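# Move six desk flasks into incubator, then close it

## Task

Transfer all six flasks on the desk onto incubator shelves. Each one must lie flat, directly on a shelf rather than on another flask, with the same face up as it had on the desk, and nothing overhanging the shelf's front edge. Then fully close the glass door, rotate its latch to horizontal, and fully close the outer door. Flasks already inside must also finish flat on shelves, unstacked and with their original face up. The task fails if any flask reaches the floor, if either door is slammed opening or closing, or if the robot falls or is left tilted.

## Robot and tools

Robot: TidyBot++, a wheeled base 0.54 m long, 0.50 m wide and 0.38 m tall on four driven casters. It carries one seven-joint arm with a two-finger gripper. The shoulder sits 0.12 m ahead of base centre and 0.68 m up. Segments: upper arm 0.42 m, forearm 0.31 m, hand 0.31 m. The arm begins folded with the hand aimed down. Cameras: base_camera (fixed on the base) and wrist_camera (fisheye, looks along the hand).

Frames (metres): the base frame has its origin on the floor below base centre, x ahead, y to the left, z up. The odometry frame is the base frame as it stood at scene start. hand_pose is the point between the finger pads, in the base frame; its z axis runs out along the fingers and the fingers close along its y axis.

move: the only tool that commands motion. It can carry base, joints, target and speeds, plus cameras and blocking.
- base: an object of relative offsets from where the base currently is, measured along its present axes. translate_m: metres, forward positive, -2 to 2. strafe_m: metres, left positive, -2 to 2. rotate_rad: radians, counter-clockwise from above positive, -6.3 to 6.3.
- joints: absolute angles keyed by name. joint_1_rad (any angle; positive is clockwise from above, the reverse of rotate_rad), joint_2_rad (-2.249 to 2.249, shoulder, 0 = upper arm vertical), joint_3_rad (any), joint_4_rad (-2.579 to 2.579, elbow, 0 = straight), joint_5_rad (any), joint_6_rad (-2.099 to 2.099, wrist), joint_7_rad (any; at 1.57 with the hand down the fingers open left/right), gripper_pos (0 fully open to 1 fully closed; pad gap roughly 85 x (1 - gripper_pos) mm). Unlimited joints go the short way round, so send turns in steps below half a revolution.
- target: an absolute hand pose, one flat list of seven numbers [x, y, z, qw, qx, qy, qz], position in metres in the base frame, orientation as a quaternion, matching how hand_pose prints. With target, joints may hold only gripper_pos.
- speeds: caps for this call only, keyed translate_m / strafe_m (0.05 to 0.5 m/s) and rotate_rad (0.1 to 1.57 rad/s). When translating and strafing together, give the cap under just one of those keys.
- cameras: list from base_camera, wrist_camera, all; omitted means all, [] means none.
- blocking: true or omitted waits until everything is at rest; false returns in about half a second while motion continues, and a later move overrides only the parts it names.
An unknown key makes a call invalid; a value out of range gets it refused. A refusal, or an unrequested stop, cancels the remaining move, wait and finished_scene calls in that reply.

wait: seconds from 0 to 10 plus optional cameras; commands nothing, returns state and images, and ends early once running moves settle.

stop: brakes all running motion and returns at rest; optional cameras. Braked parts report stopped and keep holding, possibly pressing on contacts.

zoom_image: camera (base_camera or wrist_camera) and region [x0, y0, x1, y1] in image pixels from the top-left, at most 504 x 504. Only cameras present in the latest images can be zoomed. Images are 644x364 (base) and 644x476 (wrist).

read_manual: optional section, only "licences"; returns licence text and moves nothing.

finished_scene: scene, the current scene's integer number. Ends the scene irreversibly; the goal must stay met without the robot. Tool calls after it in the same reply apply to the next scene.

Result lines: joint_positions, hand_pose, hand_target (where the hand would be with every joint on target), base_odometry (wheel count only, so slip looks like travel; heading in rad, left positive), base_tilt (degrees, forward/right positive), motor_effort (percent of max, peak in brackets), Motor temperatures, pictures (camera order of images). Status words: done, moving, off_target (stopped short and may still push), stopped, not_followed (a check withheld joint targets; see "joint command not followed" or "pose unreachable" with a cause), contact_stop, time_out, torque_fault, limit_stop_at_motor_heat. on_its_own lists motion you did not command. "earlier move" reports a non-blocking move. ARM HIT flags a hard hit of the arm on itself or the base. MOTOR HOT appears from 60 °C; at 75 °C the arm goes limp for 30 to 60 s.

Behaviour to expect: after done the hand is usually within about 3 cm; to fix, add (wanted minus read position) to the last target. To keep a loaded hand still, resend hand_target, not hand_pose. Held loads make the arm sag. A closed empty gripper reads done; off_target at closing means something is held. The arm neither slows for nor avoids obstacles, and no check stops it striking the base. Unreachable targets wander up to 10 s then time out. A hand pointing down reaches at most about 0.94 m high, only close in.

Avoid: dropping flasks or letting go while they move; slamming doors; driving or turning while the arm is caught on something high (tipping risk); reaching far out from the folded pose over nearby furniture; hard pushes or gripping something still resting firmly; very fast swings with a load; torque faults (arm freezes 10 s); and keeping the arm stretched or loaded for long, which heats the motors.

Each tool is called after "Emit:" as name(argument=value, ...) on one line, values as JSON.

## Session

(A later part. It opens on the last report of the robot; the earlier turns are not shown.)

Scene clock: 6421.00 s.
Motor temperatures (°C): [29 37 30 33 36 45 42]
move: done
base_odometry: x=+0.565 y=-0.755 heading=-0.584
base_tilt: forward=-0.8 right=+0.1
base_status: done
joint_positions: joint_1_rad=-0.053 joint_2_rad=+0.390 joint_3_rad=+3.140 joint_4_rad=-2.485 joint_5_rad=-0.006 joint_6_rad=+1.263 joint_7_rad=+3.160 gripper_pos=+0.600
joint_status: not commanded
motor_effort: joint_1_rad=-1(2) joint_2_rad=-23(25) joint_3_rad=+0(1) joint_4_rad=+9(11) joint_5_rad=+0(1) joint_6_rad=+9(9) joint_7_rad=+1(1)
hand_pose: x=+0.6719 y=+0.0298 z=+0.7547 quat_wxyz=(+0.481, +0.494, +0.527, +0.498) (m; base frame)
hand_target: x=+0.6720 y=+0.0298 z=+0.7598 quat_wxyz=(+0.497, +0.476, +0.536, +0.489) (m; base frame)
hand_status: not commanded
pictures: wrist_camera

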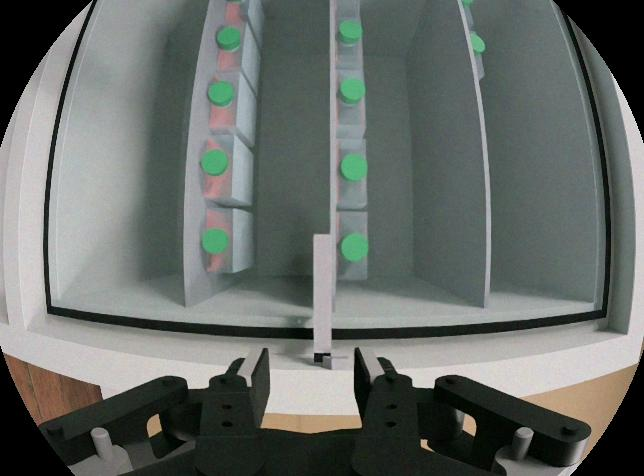

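Emit:
move(joints={"joint_7_rad": 1.64})

Emit:
zoom_image(camera="wrist_camera", region=[200, 200, 440, 380])

Scene clock: 6429.23 s.
Motor temperatures (°C): [29 37 30 33 36 45 42]
move: done
base_odometry: x=+0.565 y=-0.755 heading=-0.584
base_tilt: forward=-0.8 right=+0.1
base_status: not commanded
joint_positions: joint_1_rad=-0.053 joint_2_rad=+0.390 joint_3_rad=+3.140 joint_4_rad=-2.485 joint_5_rad=-0.006 joint_6_rad=+1.263 joint_7_rad=+1.708 gripper_pos=+0.600
joint_status: all done
motor_effort: joint_1_rad=-2(2) joint_2_rad=-24(24) joint_3_rad=+0(1) joint_4_rad=+9(10) joint_5_rad=+0(1) joint_6_rad=+8(9) joint_7_rad=+0(1)
hand_pose: x=+0.6719 y=+0.0298 z=+0.7547 quat_wxyz=(+0.030, +0.719, +0.066, +0.692) (m; base frame)
hand_target: x=+0.6720 y=+0.0298 z=+0.7598 quat_wxyz=(+0.006, +0.715, +0.043, +0.697) (m; base frame)
hand_status: not commanded
pictures: base_camera, wrist_camera

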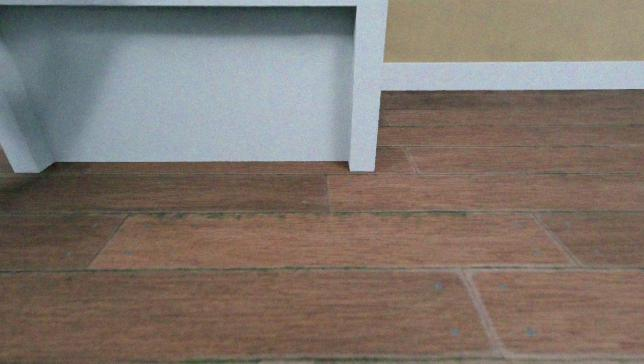

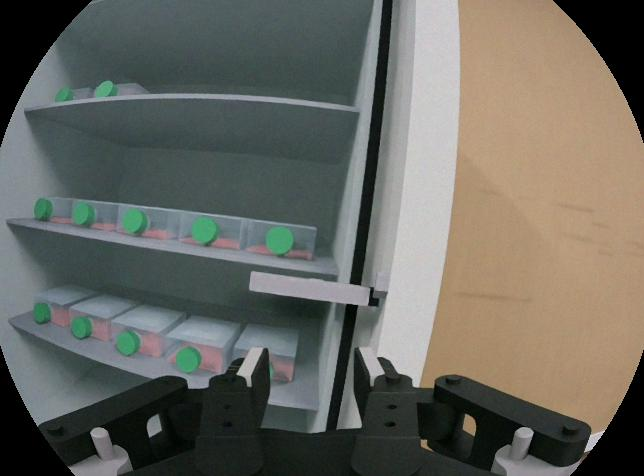

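Scaled by 2.100.

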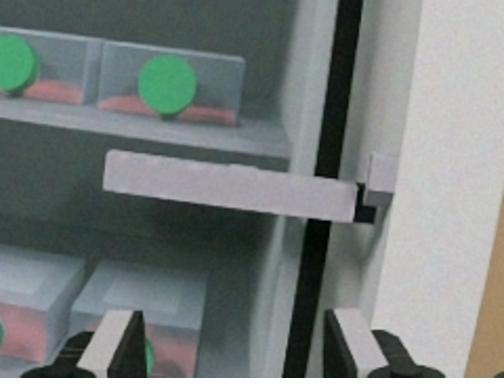

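Emit:
move(joints={"joint_7_rad": 1.503}, cameras=["wrist_camera"])

Emit:
zoom_image(camera="wrist_camera", region=[220, 200, 440, 360])

Scene clock: 6440.53 s.
Motor temperatures (°C): [29 37 30 33 36 45 42]
move: done
base_odometry: x=+0.565 y=-0.755 heading=-0.584
base_tilt: forward=-0.8 right=+0.1
base_status: not commanded
joint_positions: joint_1_rad=-0.053 joint_2_rad=+0.390 joint_3_rad=+3.140 joint_4_rad=-2.485 joint_5_rad=-0.006 joint_6_rad=+1.263 joint_7_rad=+1.552 gripper_pos=+0.600
joint_status: all done
motor_effort: joint_1_rad=-2(2) joint_2_rad=-24(24) joint_3_rad=-1(1) joint_4_rad=+9(10) joint_5_rad=+0(1) joint_6_rad=+9(9) joint_7_rad=+1(2)
hand_pose: x=+0.6719 y=+0.0298 z=+0.7547 quat_wxyz=(-0.024, +0.722, +0.010, +0.692) (m; base frame)
hand_target: x=+0.6720 y=+0.0298 z=+0.7598 quat_wxyz=(-0.042, +0.717, -0.006, +0.696) (m; base frame)
hand_status: not commanded
pictures: wrist_camera

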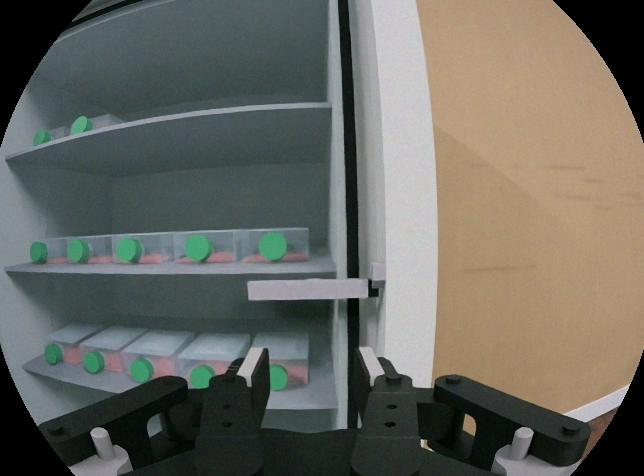

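Scaled by 2.291.

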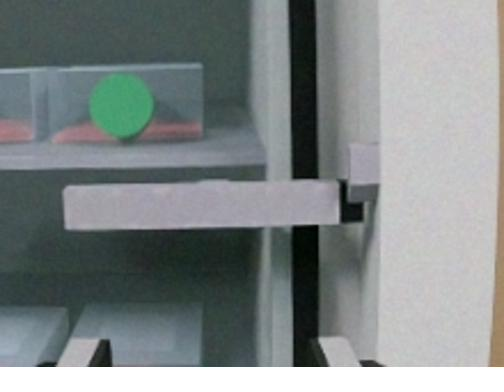

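Emit:
move(base={"translate_m": -0.45}, speeds={"translate_m": 0.2}, joints={"joint_7_rad": 1.64, "gripper_pos": 1.0})

Emit:
move(base={"rotate_rad": 0.7}, speeds={"rotate_rad": 0.5})

Scene clock: 6569.03 s.
Motor temperatures (°C): [29 37 30 33 36 45 42]
move: done
base_odometry: x=+0.189 y=-0.507 heading=-0.584
base_tilt: forward=-0.8 right=+0.1
base_status: done
joint_positions: joint_1_rad=-0.053 joint_2_rad=+0.390 joint_3_rad=+3.140 joint_4_rad=-2.485 joint_5_rad=-0.006 joint_6_rad=+1.263 joint_7_rad=+1.635 gripper_pos=+0.999
joint_status: all done
motor_effort: joint_1_rad=-1(2) joint_2_rad=-24(26) joint_3_rad=-1(2) joint_4_rad=+9(11) joint_5_rad=+0(1) joint_6_rad=+9(9) joint_7_rad=+0(1)
hand_pose: x=+0.6718 y=+0.0298 z=+0.7547 quat_wxyz=(+0.004, +0.721, +0.040, +0.692) (m; base frame)
hand_target: x=+0.6720 y=+0.0298 z=+0.7598 quat_wxyz=(+0.006, +0.715, +0.043, +0.697) (m; base frame)
hand_status: not commanded
pictures: base_camera, wrist_camera

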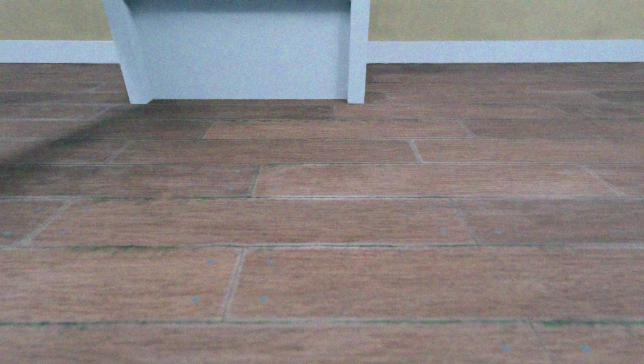

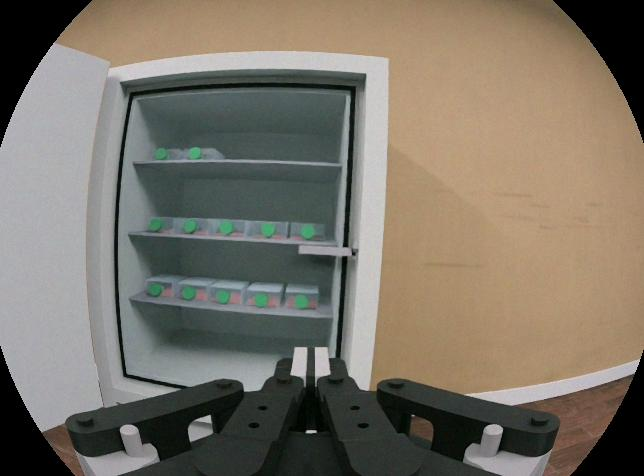

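Scene clock: 6571.07 s.
Motor temperatures (°C): [29 37 30 33 36 45 42]
move: done
base_odometry: x=+0.189 y=-0.507 heading=+0.115
base_tilt: forward=-0.8 right=+0.1
base_status: done
joint_positions: joint_1_rad=-0.052 joint_2_rad=+0.390 joint_3_rad=+3.140 joint_4_rad=-2.485 joint_5_rad=-0.006 joint_6_rad=+1.263 joint_7_rad=+1.635 gripper_pos=+0.999
joint_status: not commanded
motor_effort: joint_1_rad=-2(4) joint_2_rad=-24(25) joint_3_rad=+0(2) joint_4_rad=+10(10) joint_5_rad=+0(1) joint_6_rad=+9(9) joint_7_rad=+1(1)
hand_pose: x=+0.6719 y=+0.0292 z=+0.7547 quat_wxyz=(+0.005, +0.721, +0.040, +0.692) (m; base frame)
hand_target: x=+0.6720 y=+0.0298 z=+0.7598 quat_wxyz=(+0.006, +0.715, +0.043, +0.697) (m; base frame)
hand_status: not commanded
pictures: base_camera, wrist_camera

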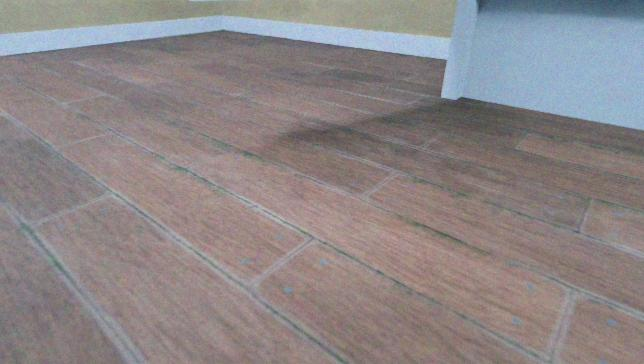

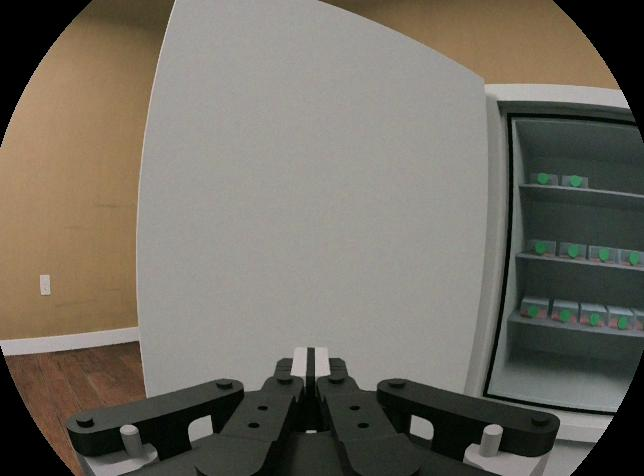

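Emit:
move(base={"rotate_rad": 1.1}, speeds={"rotate_rad": 0.6})

Scene clock: 6614.20 s.
Motor temperatures (°C): [29 37 30 33 36 45 42]
move: done
base_odometry: x=+0.189 y=-0.507 heading=+1.215
base_tilt: forward=-0.8 right=+0.1
base_status: done
joint_positions: joint_1_rad=-0.050 joint_2_rad=+0.390 joint_3_rad=+3.140 joint_4_rad=-2.485 joint_5_rad=-0.006 joint_6_rad=+1.263 joint_7_rad=+1.635 gripper_pos=+0.999
joint_status: not commanded
motor_effort: joint_1_rad=+0(5) joint_2_rad=-24(24) joint_3_rad=+0(3) joint_4_rad=+9(10) joint_5_rad=+1(2) joint_6_rad=+9(10) joint_7_rad=+0(1)
hand_pose: x=+0.6719 y=+0.0283 z=+0.7547 quat_wxyz=(+0.005, +0.721, +0.039, +0.692) (m; base frame)
hand_target: x=+0.6720 y=+0.0298 z=+0.7598 quat_wxyz=(+0.006, +0.715, +0.043, +0.697) (m; base frame)
hand_status: not commanded
pictures: base_camera, wrist_camera

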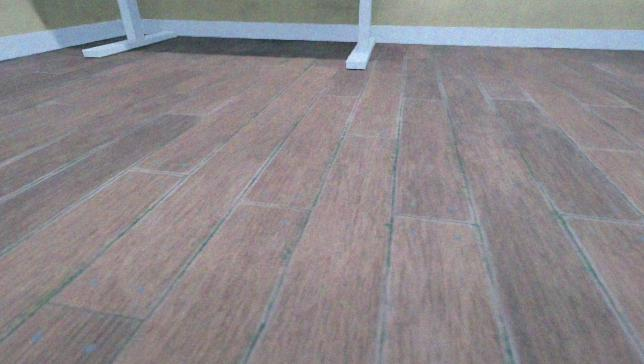

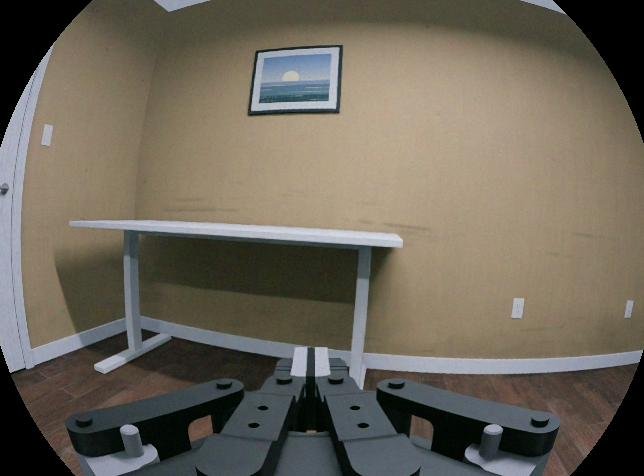

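Emit:
move(base={"rotate_rad": -2.0}, speeds={"rotate_rad": 0.6}, cameras=[])

Emit:
move(base={"translate_m": -0.3585, "strafe_m": -0.0915}, speeds={"translate_m": 0.2}, cameras=["wrist_camera"])

Scene clock: 6643.60 s.
Motor temperatures (°C): [29 37 30 33 36 45 42]
move: done
base_odometry: x=+0.189 y=-0.507 heading=-0.785
base_tilt: forward=-0.8 right=+0.1
base_status: done
joint_positions: joint_1_rad=-0.049 joint_2_rad=+0.390 joint_3_rad=+3.140 joint_4_rad=-2.485 joint_5_rad=-0.006 joint_6_rad=+1.263 joint_7_rad=+1.635 gripper_pos=+0.999
joint_status: not commanded
motor_effort: joint_1_rad=-1(3) joint_2_rad=-24(24) joint_3_rad=-1(2) joint_4_rad=+10(10) joint_5_rad=+0(1) joint_6_rad=+9(10) joint_7_rad=+0(1)
hand_pose: x=+0.6719 y=+0.0279 z=+0.7547 quat_wxyz=(+0.006, +0.721, +0.039, +0.692) (m; base frame)
hand_target: x=+0.6720 y=+0.0298 z=+0.7598 quat_wxyz=(+0.006, +0.715, +0.043, +0.697) (m; base frame)
hand_status: not commanded
pictures: none
No camera images: "cameras" was empty.

Scene clock: 6646.17 s.
Motor temperatures (°C): [29 37 30 33 36 45 42]
move: done
base_odometry: x=-0.129 y=-0.318 heading=-0.785
base_tilt: forward=-0.8 right=+0.2
base_status: done
joint_positions: joint_1_rad=-0.049 joint_2_rad=+0.390 joint_3_rad=+3.140 joint_4_rad=-2.486 joint_5_rad=-0.006 joint_6_rad=+1.263 joint_7_rad=+1.635 gripper_pos=+0.999
joint_status: not commanded
motor_effort: joint_1_rad=-1(2) joint_2_rad=-24(27) joint_3_rad=+0(1) joint_4_rad=+10(11) joint_5_rad=+0(1) joint_6_rad=+9(10) joint_7_rad=+0(1)
hand_pose: x=+0.6719 y=+0.0279 z=+0.7545 quat_wxyz=(+0.006, +0.721, +0.039, +0.692) (m; base frame)
hand_target: x=+0.6720 y=+0.0298 z=+0.7598 quat_wxyz=(+0.006, +0.715, +0.043, +0.697) (m; base frame)
hand_status: not commanded
pictures: wrist_camera

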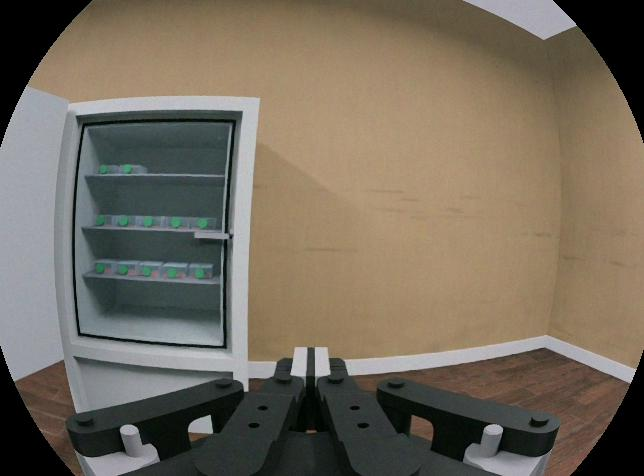

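Emit:
move(base={"translate_m": -0.282, "strafe_m": 1.1045}, speeds={"strafe_m": 0.25})

Scene clock: 6655.43 s.
Motor temperatures (°C): [29 37 30 33 36 45 42]
move: done
base_odometry: x=+0.452 y=+0.663 heading=-0.785
base_tilt: forward=-0.8 right=+0.1
base_status: done
joint_positions: joint_1_rad=-0.049 joint_2_rad=+0.390 joint_3_rad=+3.140 joint_4_rad=-2.486 joint_5_rad=-0.006 joint_6_rad=+1.263 joint_7_rad=+1.635 gripper_pos=+0.999
joint_status: not commanded
motor_effort: joint_1_rad=+0(5) joint_2_rad=-24(25) joint_3_rad=-1(3) joint_4_rad=+10(10) joint_5_rad=+0(2) joint_6_rad=+9(10) joint_7_rad=+0(1)
hand_pose: x=+0.6719 y=+0.0279 z=+0.7545 quat_wxyz=(+0.006, +0.721, +0.039, +0.692) (m; base frame)
hand_target: x=+0.6720 y=+0.0298 z=+0.7598 quat_wxyz=(+0.006, +0.715, +0.043, +0.697) (m; base frame)
hand_status: not commanded
pictures: base_camera, wrist_camera

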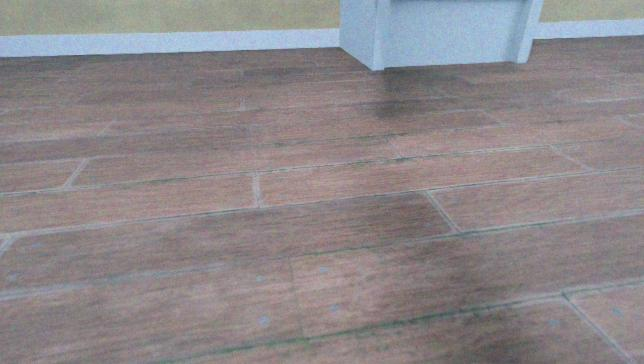

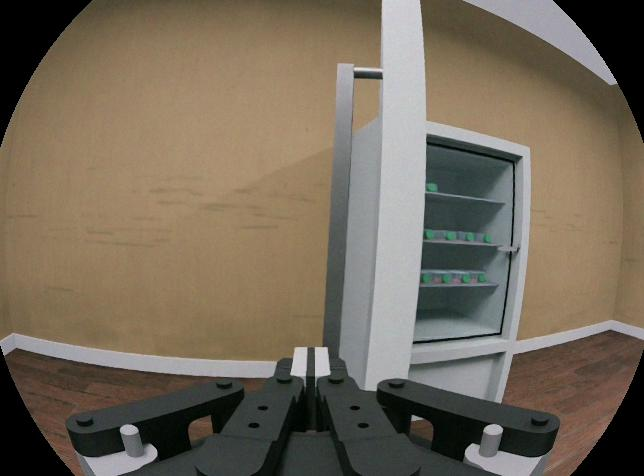

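Emit:
zoom_image(camera="wrist_camera", region=[280, 30, 460, 400])

Scaled by 1.362.

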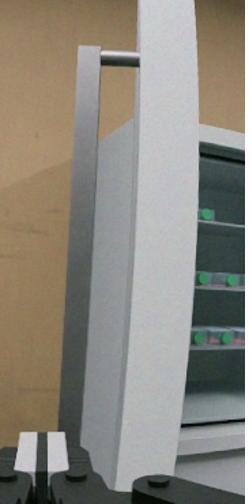

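Emit:
move(base={"translate_m": 0.3875, "strafe_m": 0.0994}, speeds={"translate_m": 0.15})

Scene clock: 6731.90 s.
Motor temperatures (°C): [29 37 30 33 36 45 42]
move: done
base_odometry: x=+0.797 y=+0.459 heading=-0.785
base_tilt: forward=-0.8 right=+0.1
base_status: done
joint_positions: joint_1_rad=-0.049 joint_2_rad=+0.390 joint_3_rad=+3.140 joint_4_rad=-2.486 joint_5_rad=-0.006 joint_6_rad=+1.263 joint_7_rad=+1.635 gripper_pos=+0.999
joint_status: not commanded
motor_effort: joint_1_rad=-1(3) joint_2_rad=-23(26) joint_3_rad=+0(1) joint_4_rad=+9(11) joint_5_rad=+0(1) joint_6_rad=+9(10) joint_7_rad=+0(1)
hand_pose: x=+0.6718 y=+0.0279 z=+0.7547 quat_wxyz=(+0.006, +0.721, +0.039, +0.692) (m; base frame)
hand_target: x=+0.6720 y=+0.0298 z=+0.7598 quat_wxyz=(+0.006, +0.715, +0.043, +0.697) (m; base frame)
hand_status: not commanded
pictures: base_camera, wrist_camera

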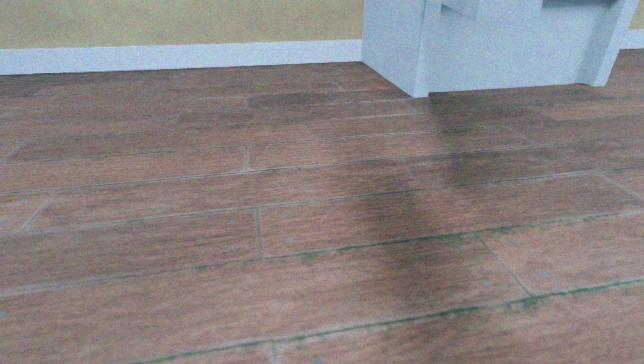

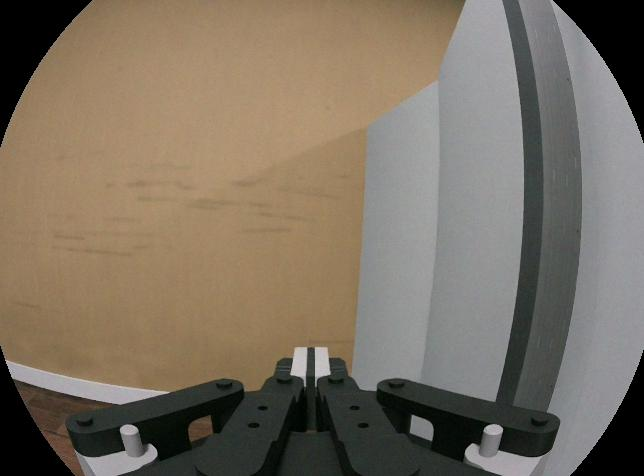

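Emit:
move(base={"translate_m": 0.1066, "strafe_m": 0.0273}, speeds={"translate_m": 0.1}, cameras=["wrist_camera"])

Scene clock: 6741.60 s.
Motor temperatures (°C): [29 37 30 33 36 45 42]
move: done
base_odometry: x=+0.891 y=+0.403 heading=-0.785
base_tilt: forward=-0.8 right=+0.1
base_status: done
joint_positions: joint_1_rad=-0.049 joint_2_rad=+0.390 joint_3_rad=+3.140 joint_4_rad=-2.486 joint_5_rad=-0.006 joint_6_rad=+1.263 joint_7_rad=+1.635 gripper_pos=+0.999
joint_status: not commanded
motor_effort: joint_1_rad=-1(3) joint_2_rad=-23(26) joint_3_rad=+0(1) joint_4_rad=+9(11) joint_5_rad=+0(1) joint_6_rad=+9(10) joint_7_rad=+1(1)
hand_pose: x=+0.6718 y=+0.0279 z=+0.7547 quat_wxyz=(+0.006, +0.721, +0.039, +0.692) (m; base frame)
hand_target: x=+0.6720 y=+0.0298 z=+0.7598 quat_wxyz=(+0.006, +0.715, +0.043, +0.697) (m; base frame)
hand_status: not commanded
pictures: wrist_camera

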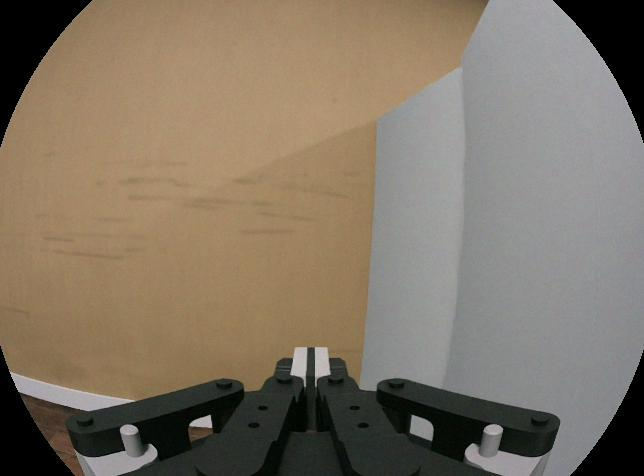

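Emit:
move(base={"translate_m": 0.0149, "strafe_m": -0.0581}, speeds={"strafe_m": 0.08}, cameras=["wrist_camera"])

Emit:
move(base={"translate_m": 0.01, "strafe_m": -0.0388}, speeds={"strafe_m": 0.06}, cameras=["wrist_camera"])

Scene clock: 6753.40 s.
Motor temperatures (°C): [29 37 30 33 36 45 42]
move: done
base_odometry: x=+0.861 y=+0.351 heading=-0.784
base_tilt: forward=-0.8 right=+0.2
base_status: done
joint_positions: joint_1_rad=-0.050 joint_2_rad=+0.390 joint_3_rad=+3.140 joint_4_rad=-2.486 joint_5_rad=-0.006 joint_6_rad=+1.263 joint_7_rad=+1.635 gripper_pos=+0.999
joint_status: not commanded
motor_effort: joint_1_rad=+0(4) joint_2_rad=-24(24) joint_3_rad=+0(2) joint_4_rad=+9(10) joint_5_rad=+0(1) joint_6_rad=+9(9) joint_7_rad=+1(1)
hand_pose: x=+0.6718 y=+0.0279 z=+0.7547 quat_wxyz=(+0.005, +0.721, +0.039, +0.692) (m; base frame)
hand_target: x=+0.6720 y=+0.0298 z=+0.7598 quat_wxyz=(+0.006, +0.715, +0.043, +0.697) (m; base frame)
hand_status: not commanded
pictures: wrist_camera

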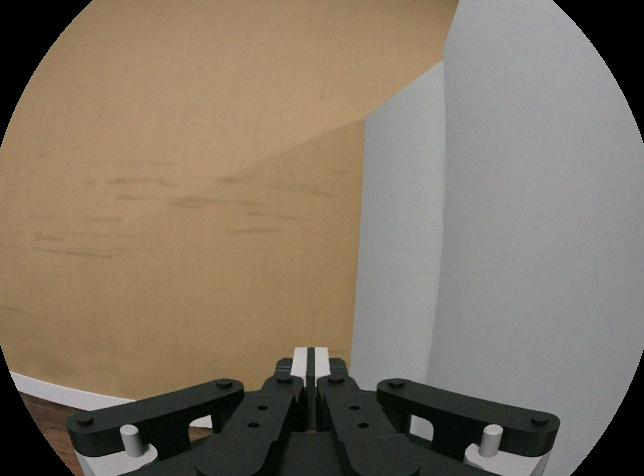

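Scene clock: 6754.57 s.
Motor temperatures (°C): [29 37 30 33 36 45 42]
move: done
base_odometry: x=+0.841 y=+0.316 heading=-0.784
base_tilt: forward=-0.8 right=+0.1
base_status: done
joint_positions: joint_1_rad=-0.052 joint_2_rad=+0.390 joint_3_rad=+3.139 joint_4_rad=-2.486 joint_5_rad=-0.005 joint_6_rad=+1.263 joint_7_rad=+1.635 gripper_pos=+0.999
joint_status: not commanded
motor_effort: joint_1_rad=+0(4) joint_2_rad=-24(25) joint_3_rad=-1(4) joint_4_rad=+9(10) joint_5_rad=+0(3) joint_6_rad=+9(10) joint_7_rad=+1(1)
hand_pose: x=+0.6717 y=+0.0296 z=+0.7547 quat_wxyz=(+0.004, +0.721, +0.040, +0.692) (m; base frame)
hand_target: x=+0.6720 y=+0.0298 z=+0.7598 quat_wxyz=(+0.006, +0.715, +0.043, +0.697) (m; base frame)
hand_status: not commanded
pictures: wrist_camera

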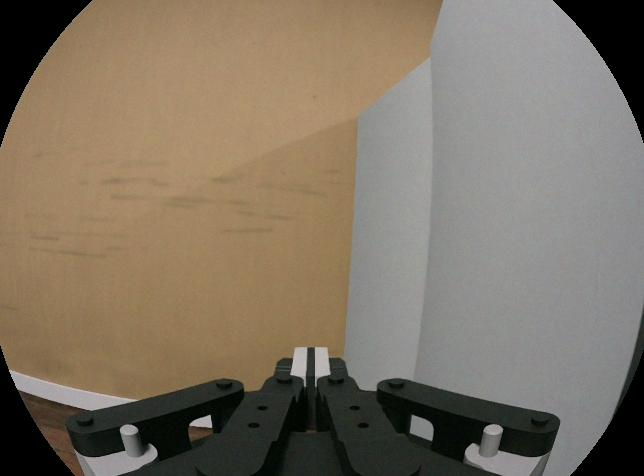

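Emit:
move(base={"translate_m": -0.0142, "strafe_m": -0.0398}, speeds={"strafe_m": 0.06}, cameras=["wrist_camera"])

Emit:
move(base={"translate_m": -0.0032, "strafe_m": -0.0619}, speeds={"strafe_m": 0.06}, cameras=["wrist_camera"])

Scene clock: 6778.23 s.
Motor temperatures (°C): [29 37 30 33 36 45 42]
move: done
base_odometry: x=+0.803 y=+0.298 heading=-0.784
base_tilt: forward=-0.8 right=+0.2
base_status: done
joint_positions: joint_1_rad=-0.052 joint_2_rad=+0.390 joint_3_rad=+3.139 joint_4_rad=-2.486 joint_5_rad=-0.004 joint_6_rad=+1.263 joint_7_rad=+1.635 gripper_pos=+0.999
joint_status: not commanded
motor_effort: joint_1_rad=-1(3) joint_2_rad=-24(25) joint_3_rad=-1(3) joint_4_rad=+9(10) joint_5_rad=+0(4) joint_6_rad=+9(9) joint_7_rad=+0(1)
hand_pose: x=+0.6718 y=+0.0302 z=+0.7548 quat_wxyz=(+0.004, +0.721, +0.041, +0.692) (m; base frame)
hand_target: x=+0.6720 y=+0.0298 z=+0.7598 quat_wxyz=(+0.006, +0.715, +0.043, +0.697) (m; base frame)
hand_status: not commanded
pictures: wrist_camera

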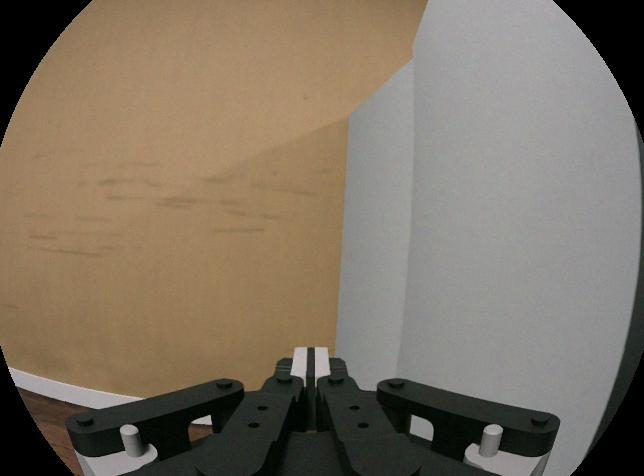

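Scene clock: 6779.77 s.
Motor temperatures (°C): [29 37 30 33 36 45 42]
move: done
base_odometry: x=+0.756 y=+0.257 heading=-0.784
base_tilt: forward=-0.8 right=+0.2
base_status: done
joint_positions: joint_1_rad=-0.053 joint_2_rad=+0.390 joint_3_rad=+3.138 joint_4_rad=-2.486 joint_5_rad=-0.002 joint_6_rad=+1.263 joint_7_rad=+1.635 gripper_pos=+0.999
joint_status: not commanded
motor_effort: joint_1_rad=-1(5) joint_2_rad=-24(27) joint_3_rad=-1(5) joint_4_rad=+9(11) joint_5_rad=+0(5) joint_6_rad=+9(10) joint_7_rad=+0(1)
hand_pose: x=+0.6717 y=+0.0316 z=+0.7548 quat_wxyz=(+0.003, +0.721, +0.042, +0.692) (m; base frame)
hand_target: x=+0.6720 y=+0.0298 z=+0.7598 quat_wxyz=(+0.006, +0.715, +0.043, +0.697) (m; base frame)
hand_status: not commanded
pictures: wrist_camera

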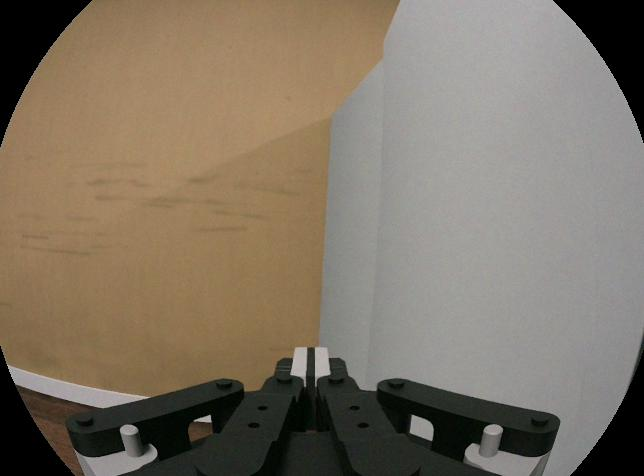

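Emit:
move(base={"translate_m": 0.0021, "strafe_m": -0.0619}, speeds={"strafe_m": 0.06}, cameras=["wrist_camera"])

Emit:
move(base={"translate_m": 0.0076, "strafe_m": -0.0616}, speeds={"strafe_m": 0.06})

Scene clock: 6788.47 s.
Motor temperatures (°C): [29 37 30 33 36 45 42]
move: done
base_odometry: x=+0.714 y=+0.211 heading=-0.784
base_tilt: forward=-0.8 right=+0.2
base_status: done
joint_positions: joint_1_rad=-0.055 joint_2_rad=+0.390 joint_3_rad=+3.138 joint_4_rad=-2.486 joint_5_rad=-0.001 joint_6_rad=+1.263 joint_7_rad=+1.635 gripper_pos=+0.999
joint_status: not commanded
motor_effort: joint_1_rad=-1(4) joint_2_rad=-24(25) joint_3_rad=-1(4) joint_4_rad=+9(10) joint_5_rad=+0(3) joint_6_rad=+9(10) joint_7_rad=+1(1)
hand_pose: x=+0.6716 y=+0.0331 z=+0.7548 quat_wxyz=(+0.002, +0.720, +0.043, +0.692) (m; base frame)
hand_target: x=+0.6720 y=+0.0298 z=+0.7598 quat_wxyz=(+0.006, +0.715, +0.043, +0.697) (m; base frame)
hand_status: not commanded
pictures: wrist_camera

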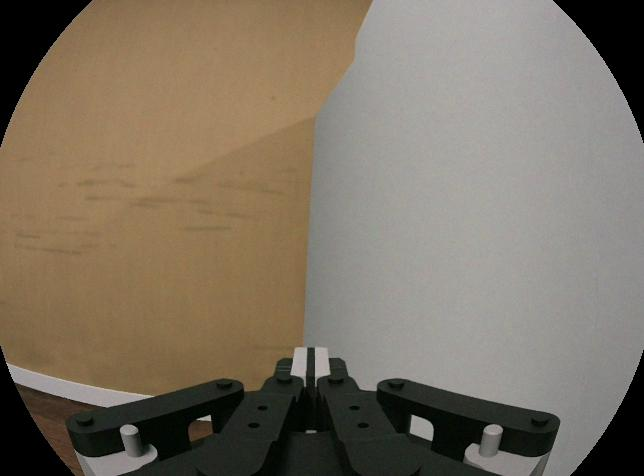

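Scene clock: 6790.00 s.
Motor temperatures (°C): [29 37 30 33 36 45 42]
move: done
base_odometry: x=+0.676 y=+0.162 heading=-0.785
base_tilt: forward=-0.8 right=+0.1
base_status: done
joint_positions: joint_1_rad=-0.055 joint_2_rad=+0.390 joint_3_rad=+3.137 joint_4_rad=-2.486 joint_5_rad=+0.000 joint_6_rad=+1.263 joint_7_rad=+1.635 gripper_pos=+0.999
joint_status: not commanded
motor_effort: joint_1_rad=-2(5) joint_2_rad=-24(25) joint_3_rad=-1(5) joint_4_rad=+10(11) joint_5_rad=+0(4) joint_6_rad=+9(10) joint_7_rad=+0(1)
hand_pose: x=+0.6715 y=+0.0337 z=+0.7547 quat_wxyz=(+0.001, +0.720, +0.044, +0.692) (m; base frame)
hand_target: x=+0.6720 y=+0.0298 z=+0.7598 quat_wxyz=(+0.006, +0.715, +0.043, +0.697) (m; base frame)
hand_status: not commanded
pictures: base_camera, wrist_camera

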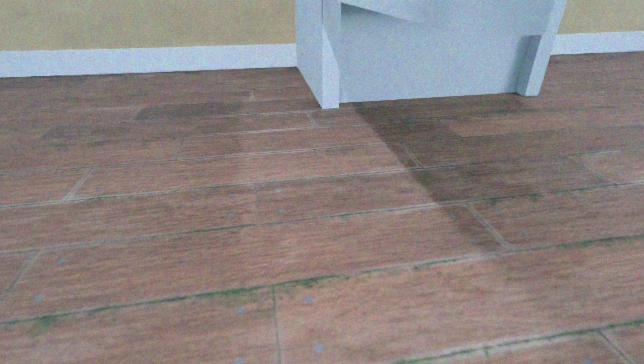

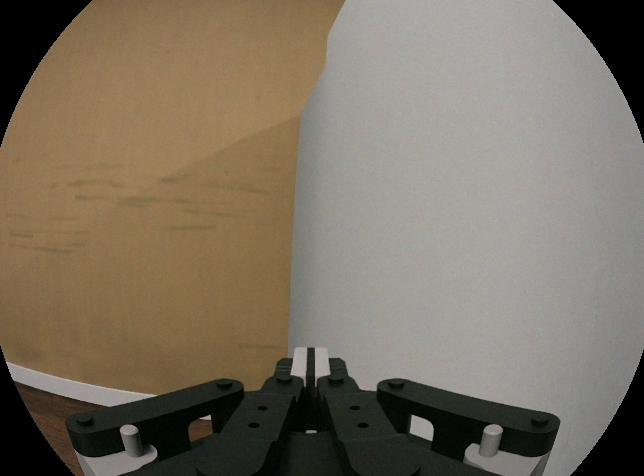

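Emit:
move(base={"translate_m": 0.0128, "strafe_m": -0.0608}, speeds={"strafe_m": 0.06}, cameras=["wrist_camera"])

Emit:
move(base={"translate_m": 0.0224, "strafe_m": -0.0674}, speeds={"strafe_m": 0.06})

Scene clock: 6797.50 s.
Motor temperatures (°C): [29 37 30 33 36 45 42]
move: done
base_odometry: x=+0.641 y=+0.110 heading=-0.785
base_tilt: forward=-0.8 right=+0.1
base_status: done
joint_positions: joint_1_rad=-0.054 joint_2_rad=+0.390 joint_3_rad=+3.137 joint_4_rad=-2.486 joint_5_rad=+0.000 joint_6_rad=+1.263 joint_7_rad=+1.635 gripper_pos=+0.999
joint_status: not commanded
motor_effort: joint_1_rad=-1(6) joint_2_rad=-24(25) joint_3_rad=+0(4) joint_4_rad=+9(11) joint_5_rad=+0(3) joint_6_rad=+9(9) joint_7_rad=+1(1)
hand_pose: x=+0.6714 y=+0.0338 z=+0.7546 quat_wxyz=(+0.001, +0.721, +0.044, +0.692) (m; base frame)
hand_target: x=+0.6720 y=+0.0298 z=+0.7598 quat_wxyz=(+0.006, +0.715, +0.043, +0.697) (m; base frame)
hand_status: not commanded
pictures: wrist_camera

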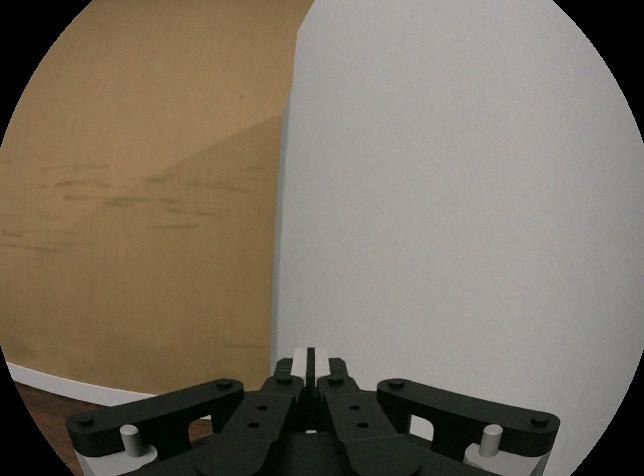

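Scene clock: 6799.17 s.
Motor temperatures (°C): [29 37 30 33 36 45 42]
move: done
base_odometry: x=+0.609 y=+0.047 heading=-0.785
base_tilt: forward=-0.8 right=+0.2
base_status: done
joint_positions: joint_1_rad=-0.054 joint_2_rad=+0.390 joint_3_rad=+3.136 joint_4_rad=-2.486 joint_5_rad=+0.001 joint_6_rad=+1.263 joint_7_rad=+1.635 gripper_pos=+0.999
joint_status: not commanded
motor_effort: joint_1_rad=-2(5) joint_2_rad=-24(24) joint_3_rad=+0(4) joint_4_rad=+9(11) joint_5_rad=+0(3) joint_6_rad=+9(9) joint_7_rad=+1(1)
hand_pose: x=+0.6713 y=+0.0341 z=+0.7545 quat_wxyz=(+0.001, +0.721, +0.044, +0.692) (m; base frame)
hand_target: x=+0.6720 y=+0.0298 z=+0.7598 quat_wxyz=(+0.006, +0.715, +0.043, +0.697) (m; base frame)
hand_status: not commanded
pictures: base_camera, wrist_camera

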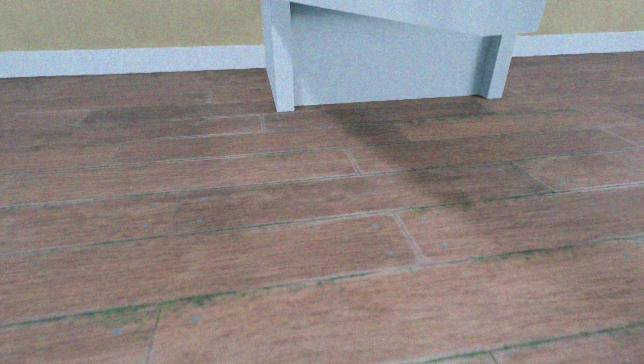

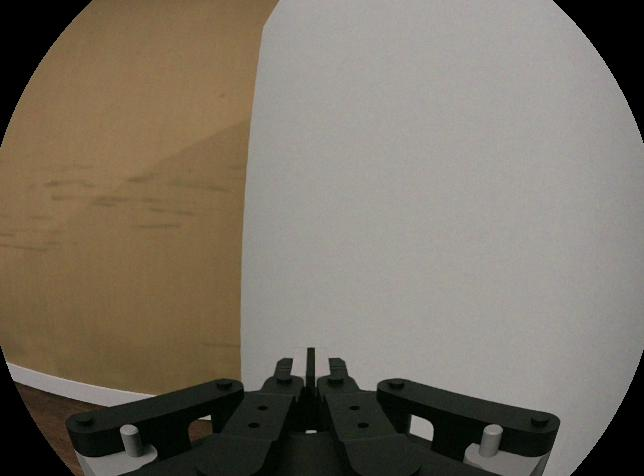

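Emit:
move(base={"translate_m": 0.024, "strafe_m": -0.0538}, speeds={"strafe_m": 0.06}, cameras=["wrist_camera"])

Emit:
move(base={"translate_m": 0.0508, "strafe_m": -0.0822}, speeds={"strafe_m": 0.06})

Scene clock: 6828.10 s.
Motor temperatures (°C): [29 37 30 33 36 45 42]
move: done
base_odometry: x=+0.588 y=-0.009 heading=-0.786
base_tilt: forward=-0.8 right=+0.2
base_status: done
joint_positions: joint_1_rad=-0.054 joint_2_rad=+0.390 joint_3_rad=+3.136 joint_4_rad=-2.487 joint_5_rad=+0.001 joint_6_rad=+1.263 joint_7_rad=+1.635 gripper_pos=+0.999
joint_status: not commanded
motor_effort: joint_1_rad=-1(4) joint_2_rad=-23(24) joint_3_rad=-1(4) joint_4_rad=+10(11) joint_5_rad=+0(3) joint_6_rad=+8(9) joint_7_rad=+0(1)
hand_pose: x=+0.6712 y=+0.0343 z=+0.7544 quat_wxyz=(+0.001, +0.721, +0.044, +0.692) (m; base frame)
hand_target: x=+0.6720 y=+0.0298 z=+0.7598 quat_wxyz=(+0.006, +0.715, +0.043, +0.697) (m; base frame)
hand_status: not commanded
pictures: wrist_camera

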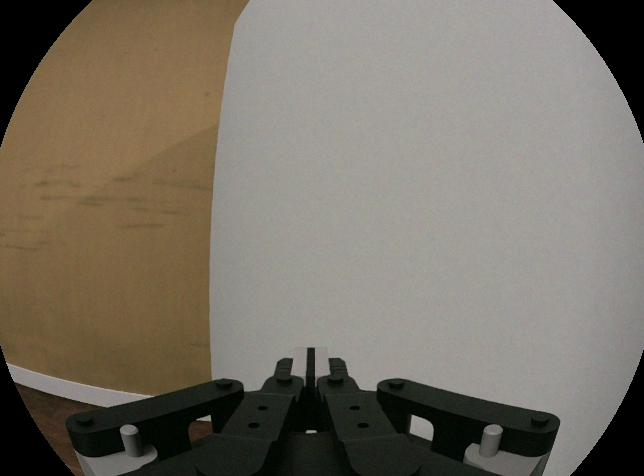

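Scene clock: 6830.20 s.
Motor temperatures (°C): [29 37 30 33 36 45 42]
move: done
base_odometry: x=+0.566 y=-0.103 heading=-0.786
base_tilt: forward=-0.8 right=+0.2
base_status: done
joint_positions: joint_1_rad=-0.054 joint_2_rad=+0.390 joint_3_rad=+3.136 joint_4_rad=-2.487 joint_5_rad=+0.002 joint_6_rad=+1.263 joint_7_rad=+1.635 gripper_pos=+0.999
joint_status: not commanded
motor_effort: joint_1_rad=-1(4) joint_2_rad=-23(25) joint_3_rad=-1(3) joint_4_rad=+10(11) joint_5_rad=+0(2) joint_6_rad=+9(9) joint_7_rad=+1(2)
hand_pose: x=+0.6711 y=+0.0345 z=+0.7543 quat_wxyz=(+0.000, +0.721, +0.044, +0.692) (m; base frame)
hand_target: x=+0.6720 y=+0.0298 z=+0.7598 quat_wxyz=(+0.006, +0.715, +0.043, +0.697) (m; base frame)
hand_status: not commanded
pictures: base_camera, wrist_camera

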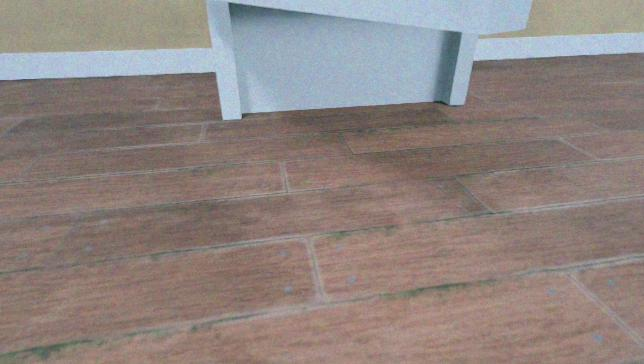

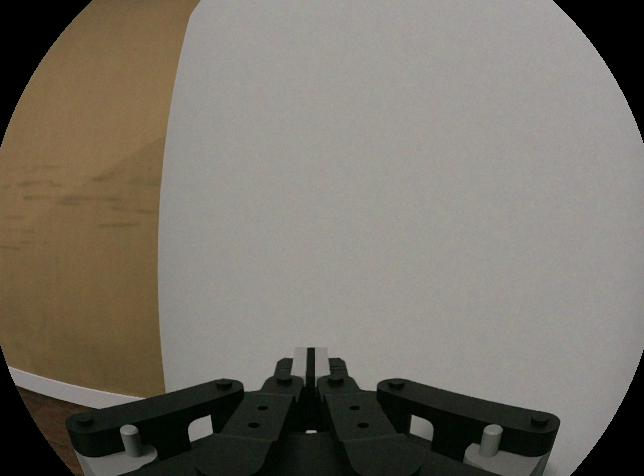

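Emit:
move(base={"translate_m": 0.0643, "strafe_m": -0.0722}, speeds={"strafe_m": 0.06})

Emit:
move(base={"translate_m": 0.076, "strafe_m": -0.0599}, speeds={"strafe_m": 0.06})

Scene clock: 6848.57 s.
Motor temperatures (°C): [29 37 30 33 36 45 42]
move: done
base_odometry: x=+0.560 y=-0.200 heading=-0.786
base_tilt: forward=-0.8 right=+0.2
base_status: done
joint_positions: joint_1_rad=-0.054 joint_2_rad=+0.390 joint_3_rad=+3.136 joint_4_rad=-2.488 joint_5_rad=+0.002 joint_6_rad=+1.263 joint_7_rad=+1.635 gripper_pos=+0.999
joint_status: not commanded
motor_effort: joint_1_rad=-1(3) joint_2_rad=-24(25) joint_3_rad=+0(2) joint_4_rad=+9(13) joint_5_rad=+0(3) joint_6_rad=+9(9) joint_7_rad=+0(1)
hand_pose: x=+0.6708 y=+0.0344 z=+0.7540 quat_wxyz=(+0.000, +0.721, +0.044, +0.691) (m; base frame)
hand_target: x=+0.6720 y=+0.0298 z=+0.7598 quat_wxyz=(+0.006, +0.715, +0.043, +0.697) (m; base frame)
hand_status: not commanded
pictures: base_camera, wrist_camera

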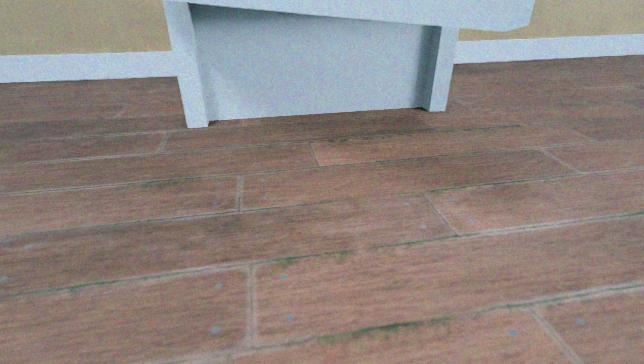

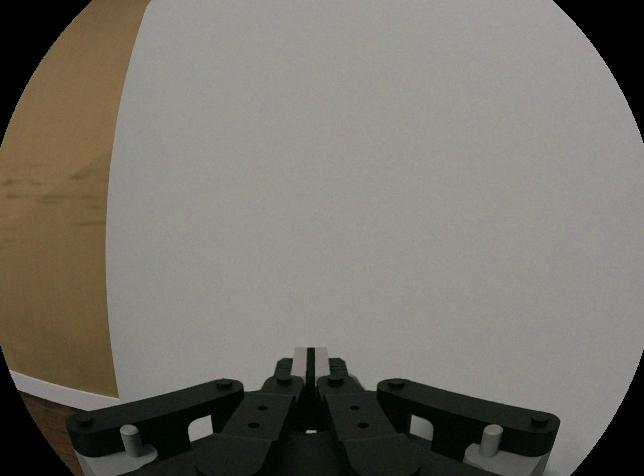

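Scene clock: 6850.67 s.
Motor temperatures (°C): [29 37 30 33 36 45 42]
move: done
base_odometry: x=+0.571 y=-0.296 heading=-0.787
base_tilt: forward=-0.8 right=+0.2
base_status: done
joint_positions: joint_1_rad=-0.056 joint_2_rad=+0.390 joint_3_rad=+3.135 joint_4_rad=-2.491 joint_5_rad=+0.003 joint_6_rad=+1.263 joint_7_rad=+1.635 gripper_pos=+0.999
joint_status: not commanded
motor_effort: joint_1_rad=-1(3) joint_2_rad=-24(24) joint_3_rad=-1(3) joint_4_rad=+9(13) joint_5_rad=+0(3) joint_6_rad=+9(10) joint_7_rad=+1(1)
hand_pose: x=+0.6698 y=+0.0364 z=+0.7529 quat_wxyz=(-0.001, +0.722, +0.046, +0.690) (m; base frame)
hand_target: x=+0.6720 y=+0.0298 z=+0.7598 quat_wxyz=(+0.006, +0.715, +0.043, +0.697) (m; base frame)
hand_status: not commanded
pictures: base_camera, wrist_camera

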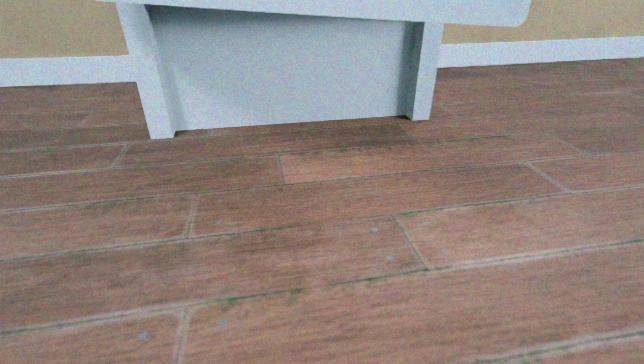

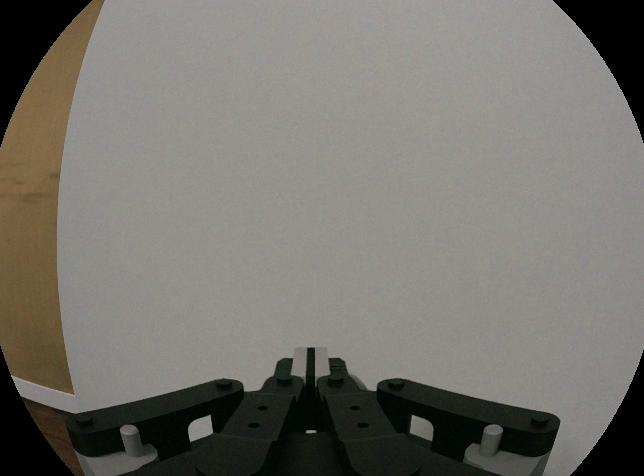

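Emit:
move(base={"translate_m": 0.0852, "strafe_m": -0.0458}, speeds={"translate_m": 0.06})

Emit:
move(base={"translate_m": 0.0919, "strafe_m": -0.0304}, speeds={"translate_m": 0.06})

Scene clock: 6864.23 s.
Motor temperatures (°C): [29 37 30 33 36 45 42]
move: done
base_odometry: x=+0.599 y=-0.389 heading=-0.787
base_tilt: forward=-0.8 right=+0.1
base_status: done
joint_positions: joint_1_rad=-0.057 joint_2_rad=+0.389 joint_3_rad=+3.135 joint_4_rad=-2.493 joint_5_rad=+0.004 joint_6_rad=+1.263 joint_7_rad=+1.635 gripper_pos=+0.999
joint_status: not commanded
motor_effort: joint_1_rad=-1(3) joint_2_rad=-23(25) joint_3_rad=+0(3) joint_4_rad=+9(15) joint_5_rad=+0(4) joint_6_rad=+9(9) joint_7_rad=+0(2)
hand_pose: x=+0.6689 y=+0.0370 z=+0.7522 quat_wxyz=(-0.002, +0.723, +0.047, +0.690) (m; base frame)
hand_target: x=+0.6720 y=+0.0298 z=+0.7598 quat_wxyz=(+0.006, +0.715, +0.043, +0.697) (m; base frame)
hand_status: not commanded
pictures: base_camera, wrist_camera

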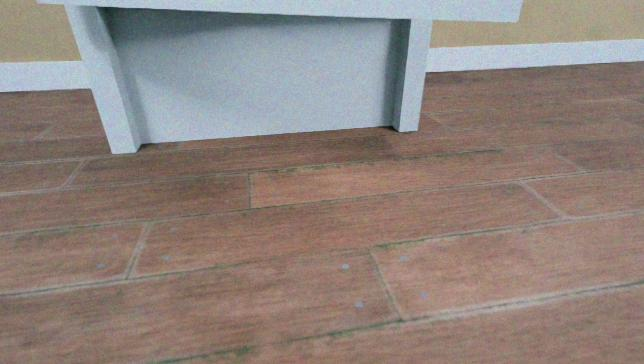

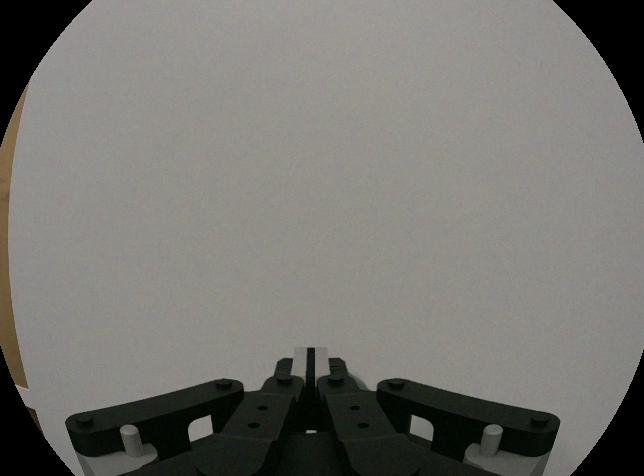

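Scene clock: 6866.33 s.
Motor temperatures (°C): [29 37 30 33 36 45 42]
move: done
base_odometry: x=+0.642 y=-0.476 heading=-0.787
base_tilt: forward=-0.8 right=+0.2
base_status: done
joint_positions: joint_1_rad=-0.057 joint_2_rad=+0.389 joint_3_rad=+3.135 joint_4_rad=-2.494 joint_5_rad=+0.004 joint_6_rad=+1.263 joint_7_rad=+1.635 gripper_pos=+0.999
joint_status: not commanded
motor_effort: joint_1_rad=+0(3) joint_2_rad=-23(25) joint_3_rad=+0(2) joint_4_rad=+10(15) joint_5_rad=+0(3) joint_6_rad=+9(10) joint_7_rad=+0(1)
hand_pose: x=+0.6685 y=+0.0371 z=+0.7519 quat_wxyz=(-0.002, +0.723, +0.047, +0.689) (m; base frame)
hand_target: x=+0.6720 y=+0.0298 z=+0.7598 quat_wxyz=(+0.006, +0.715, +0.043, +0.697) (m; base frame)
hand_status: not commanded
pictures: base_camera, wrist_camera

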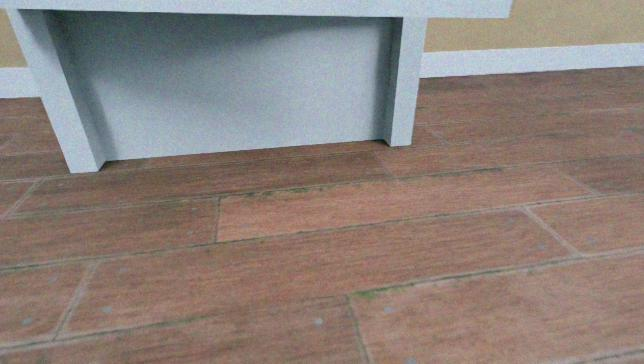

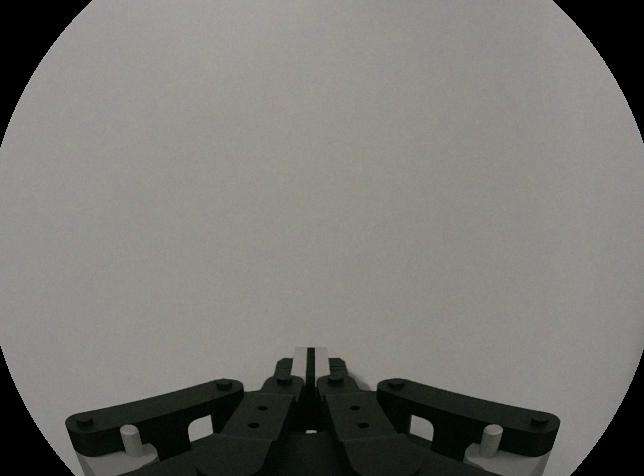

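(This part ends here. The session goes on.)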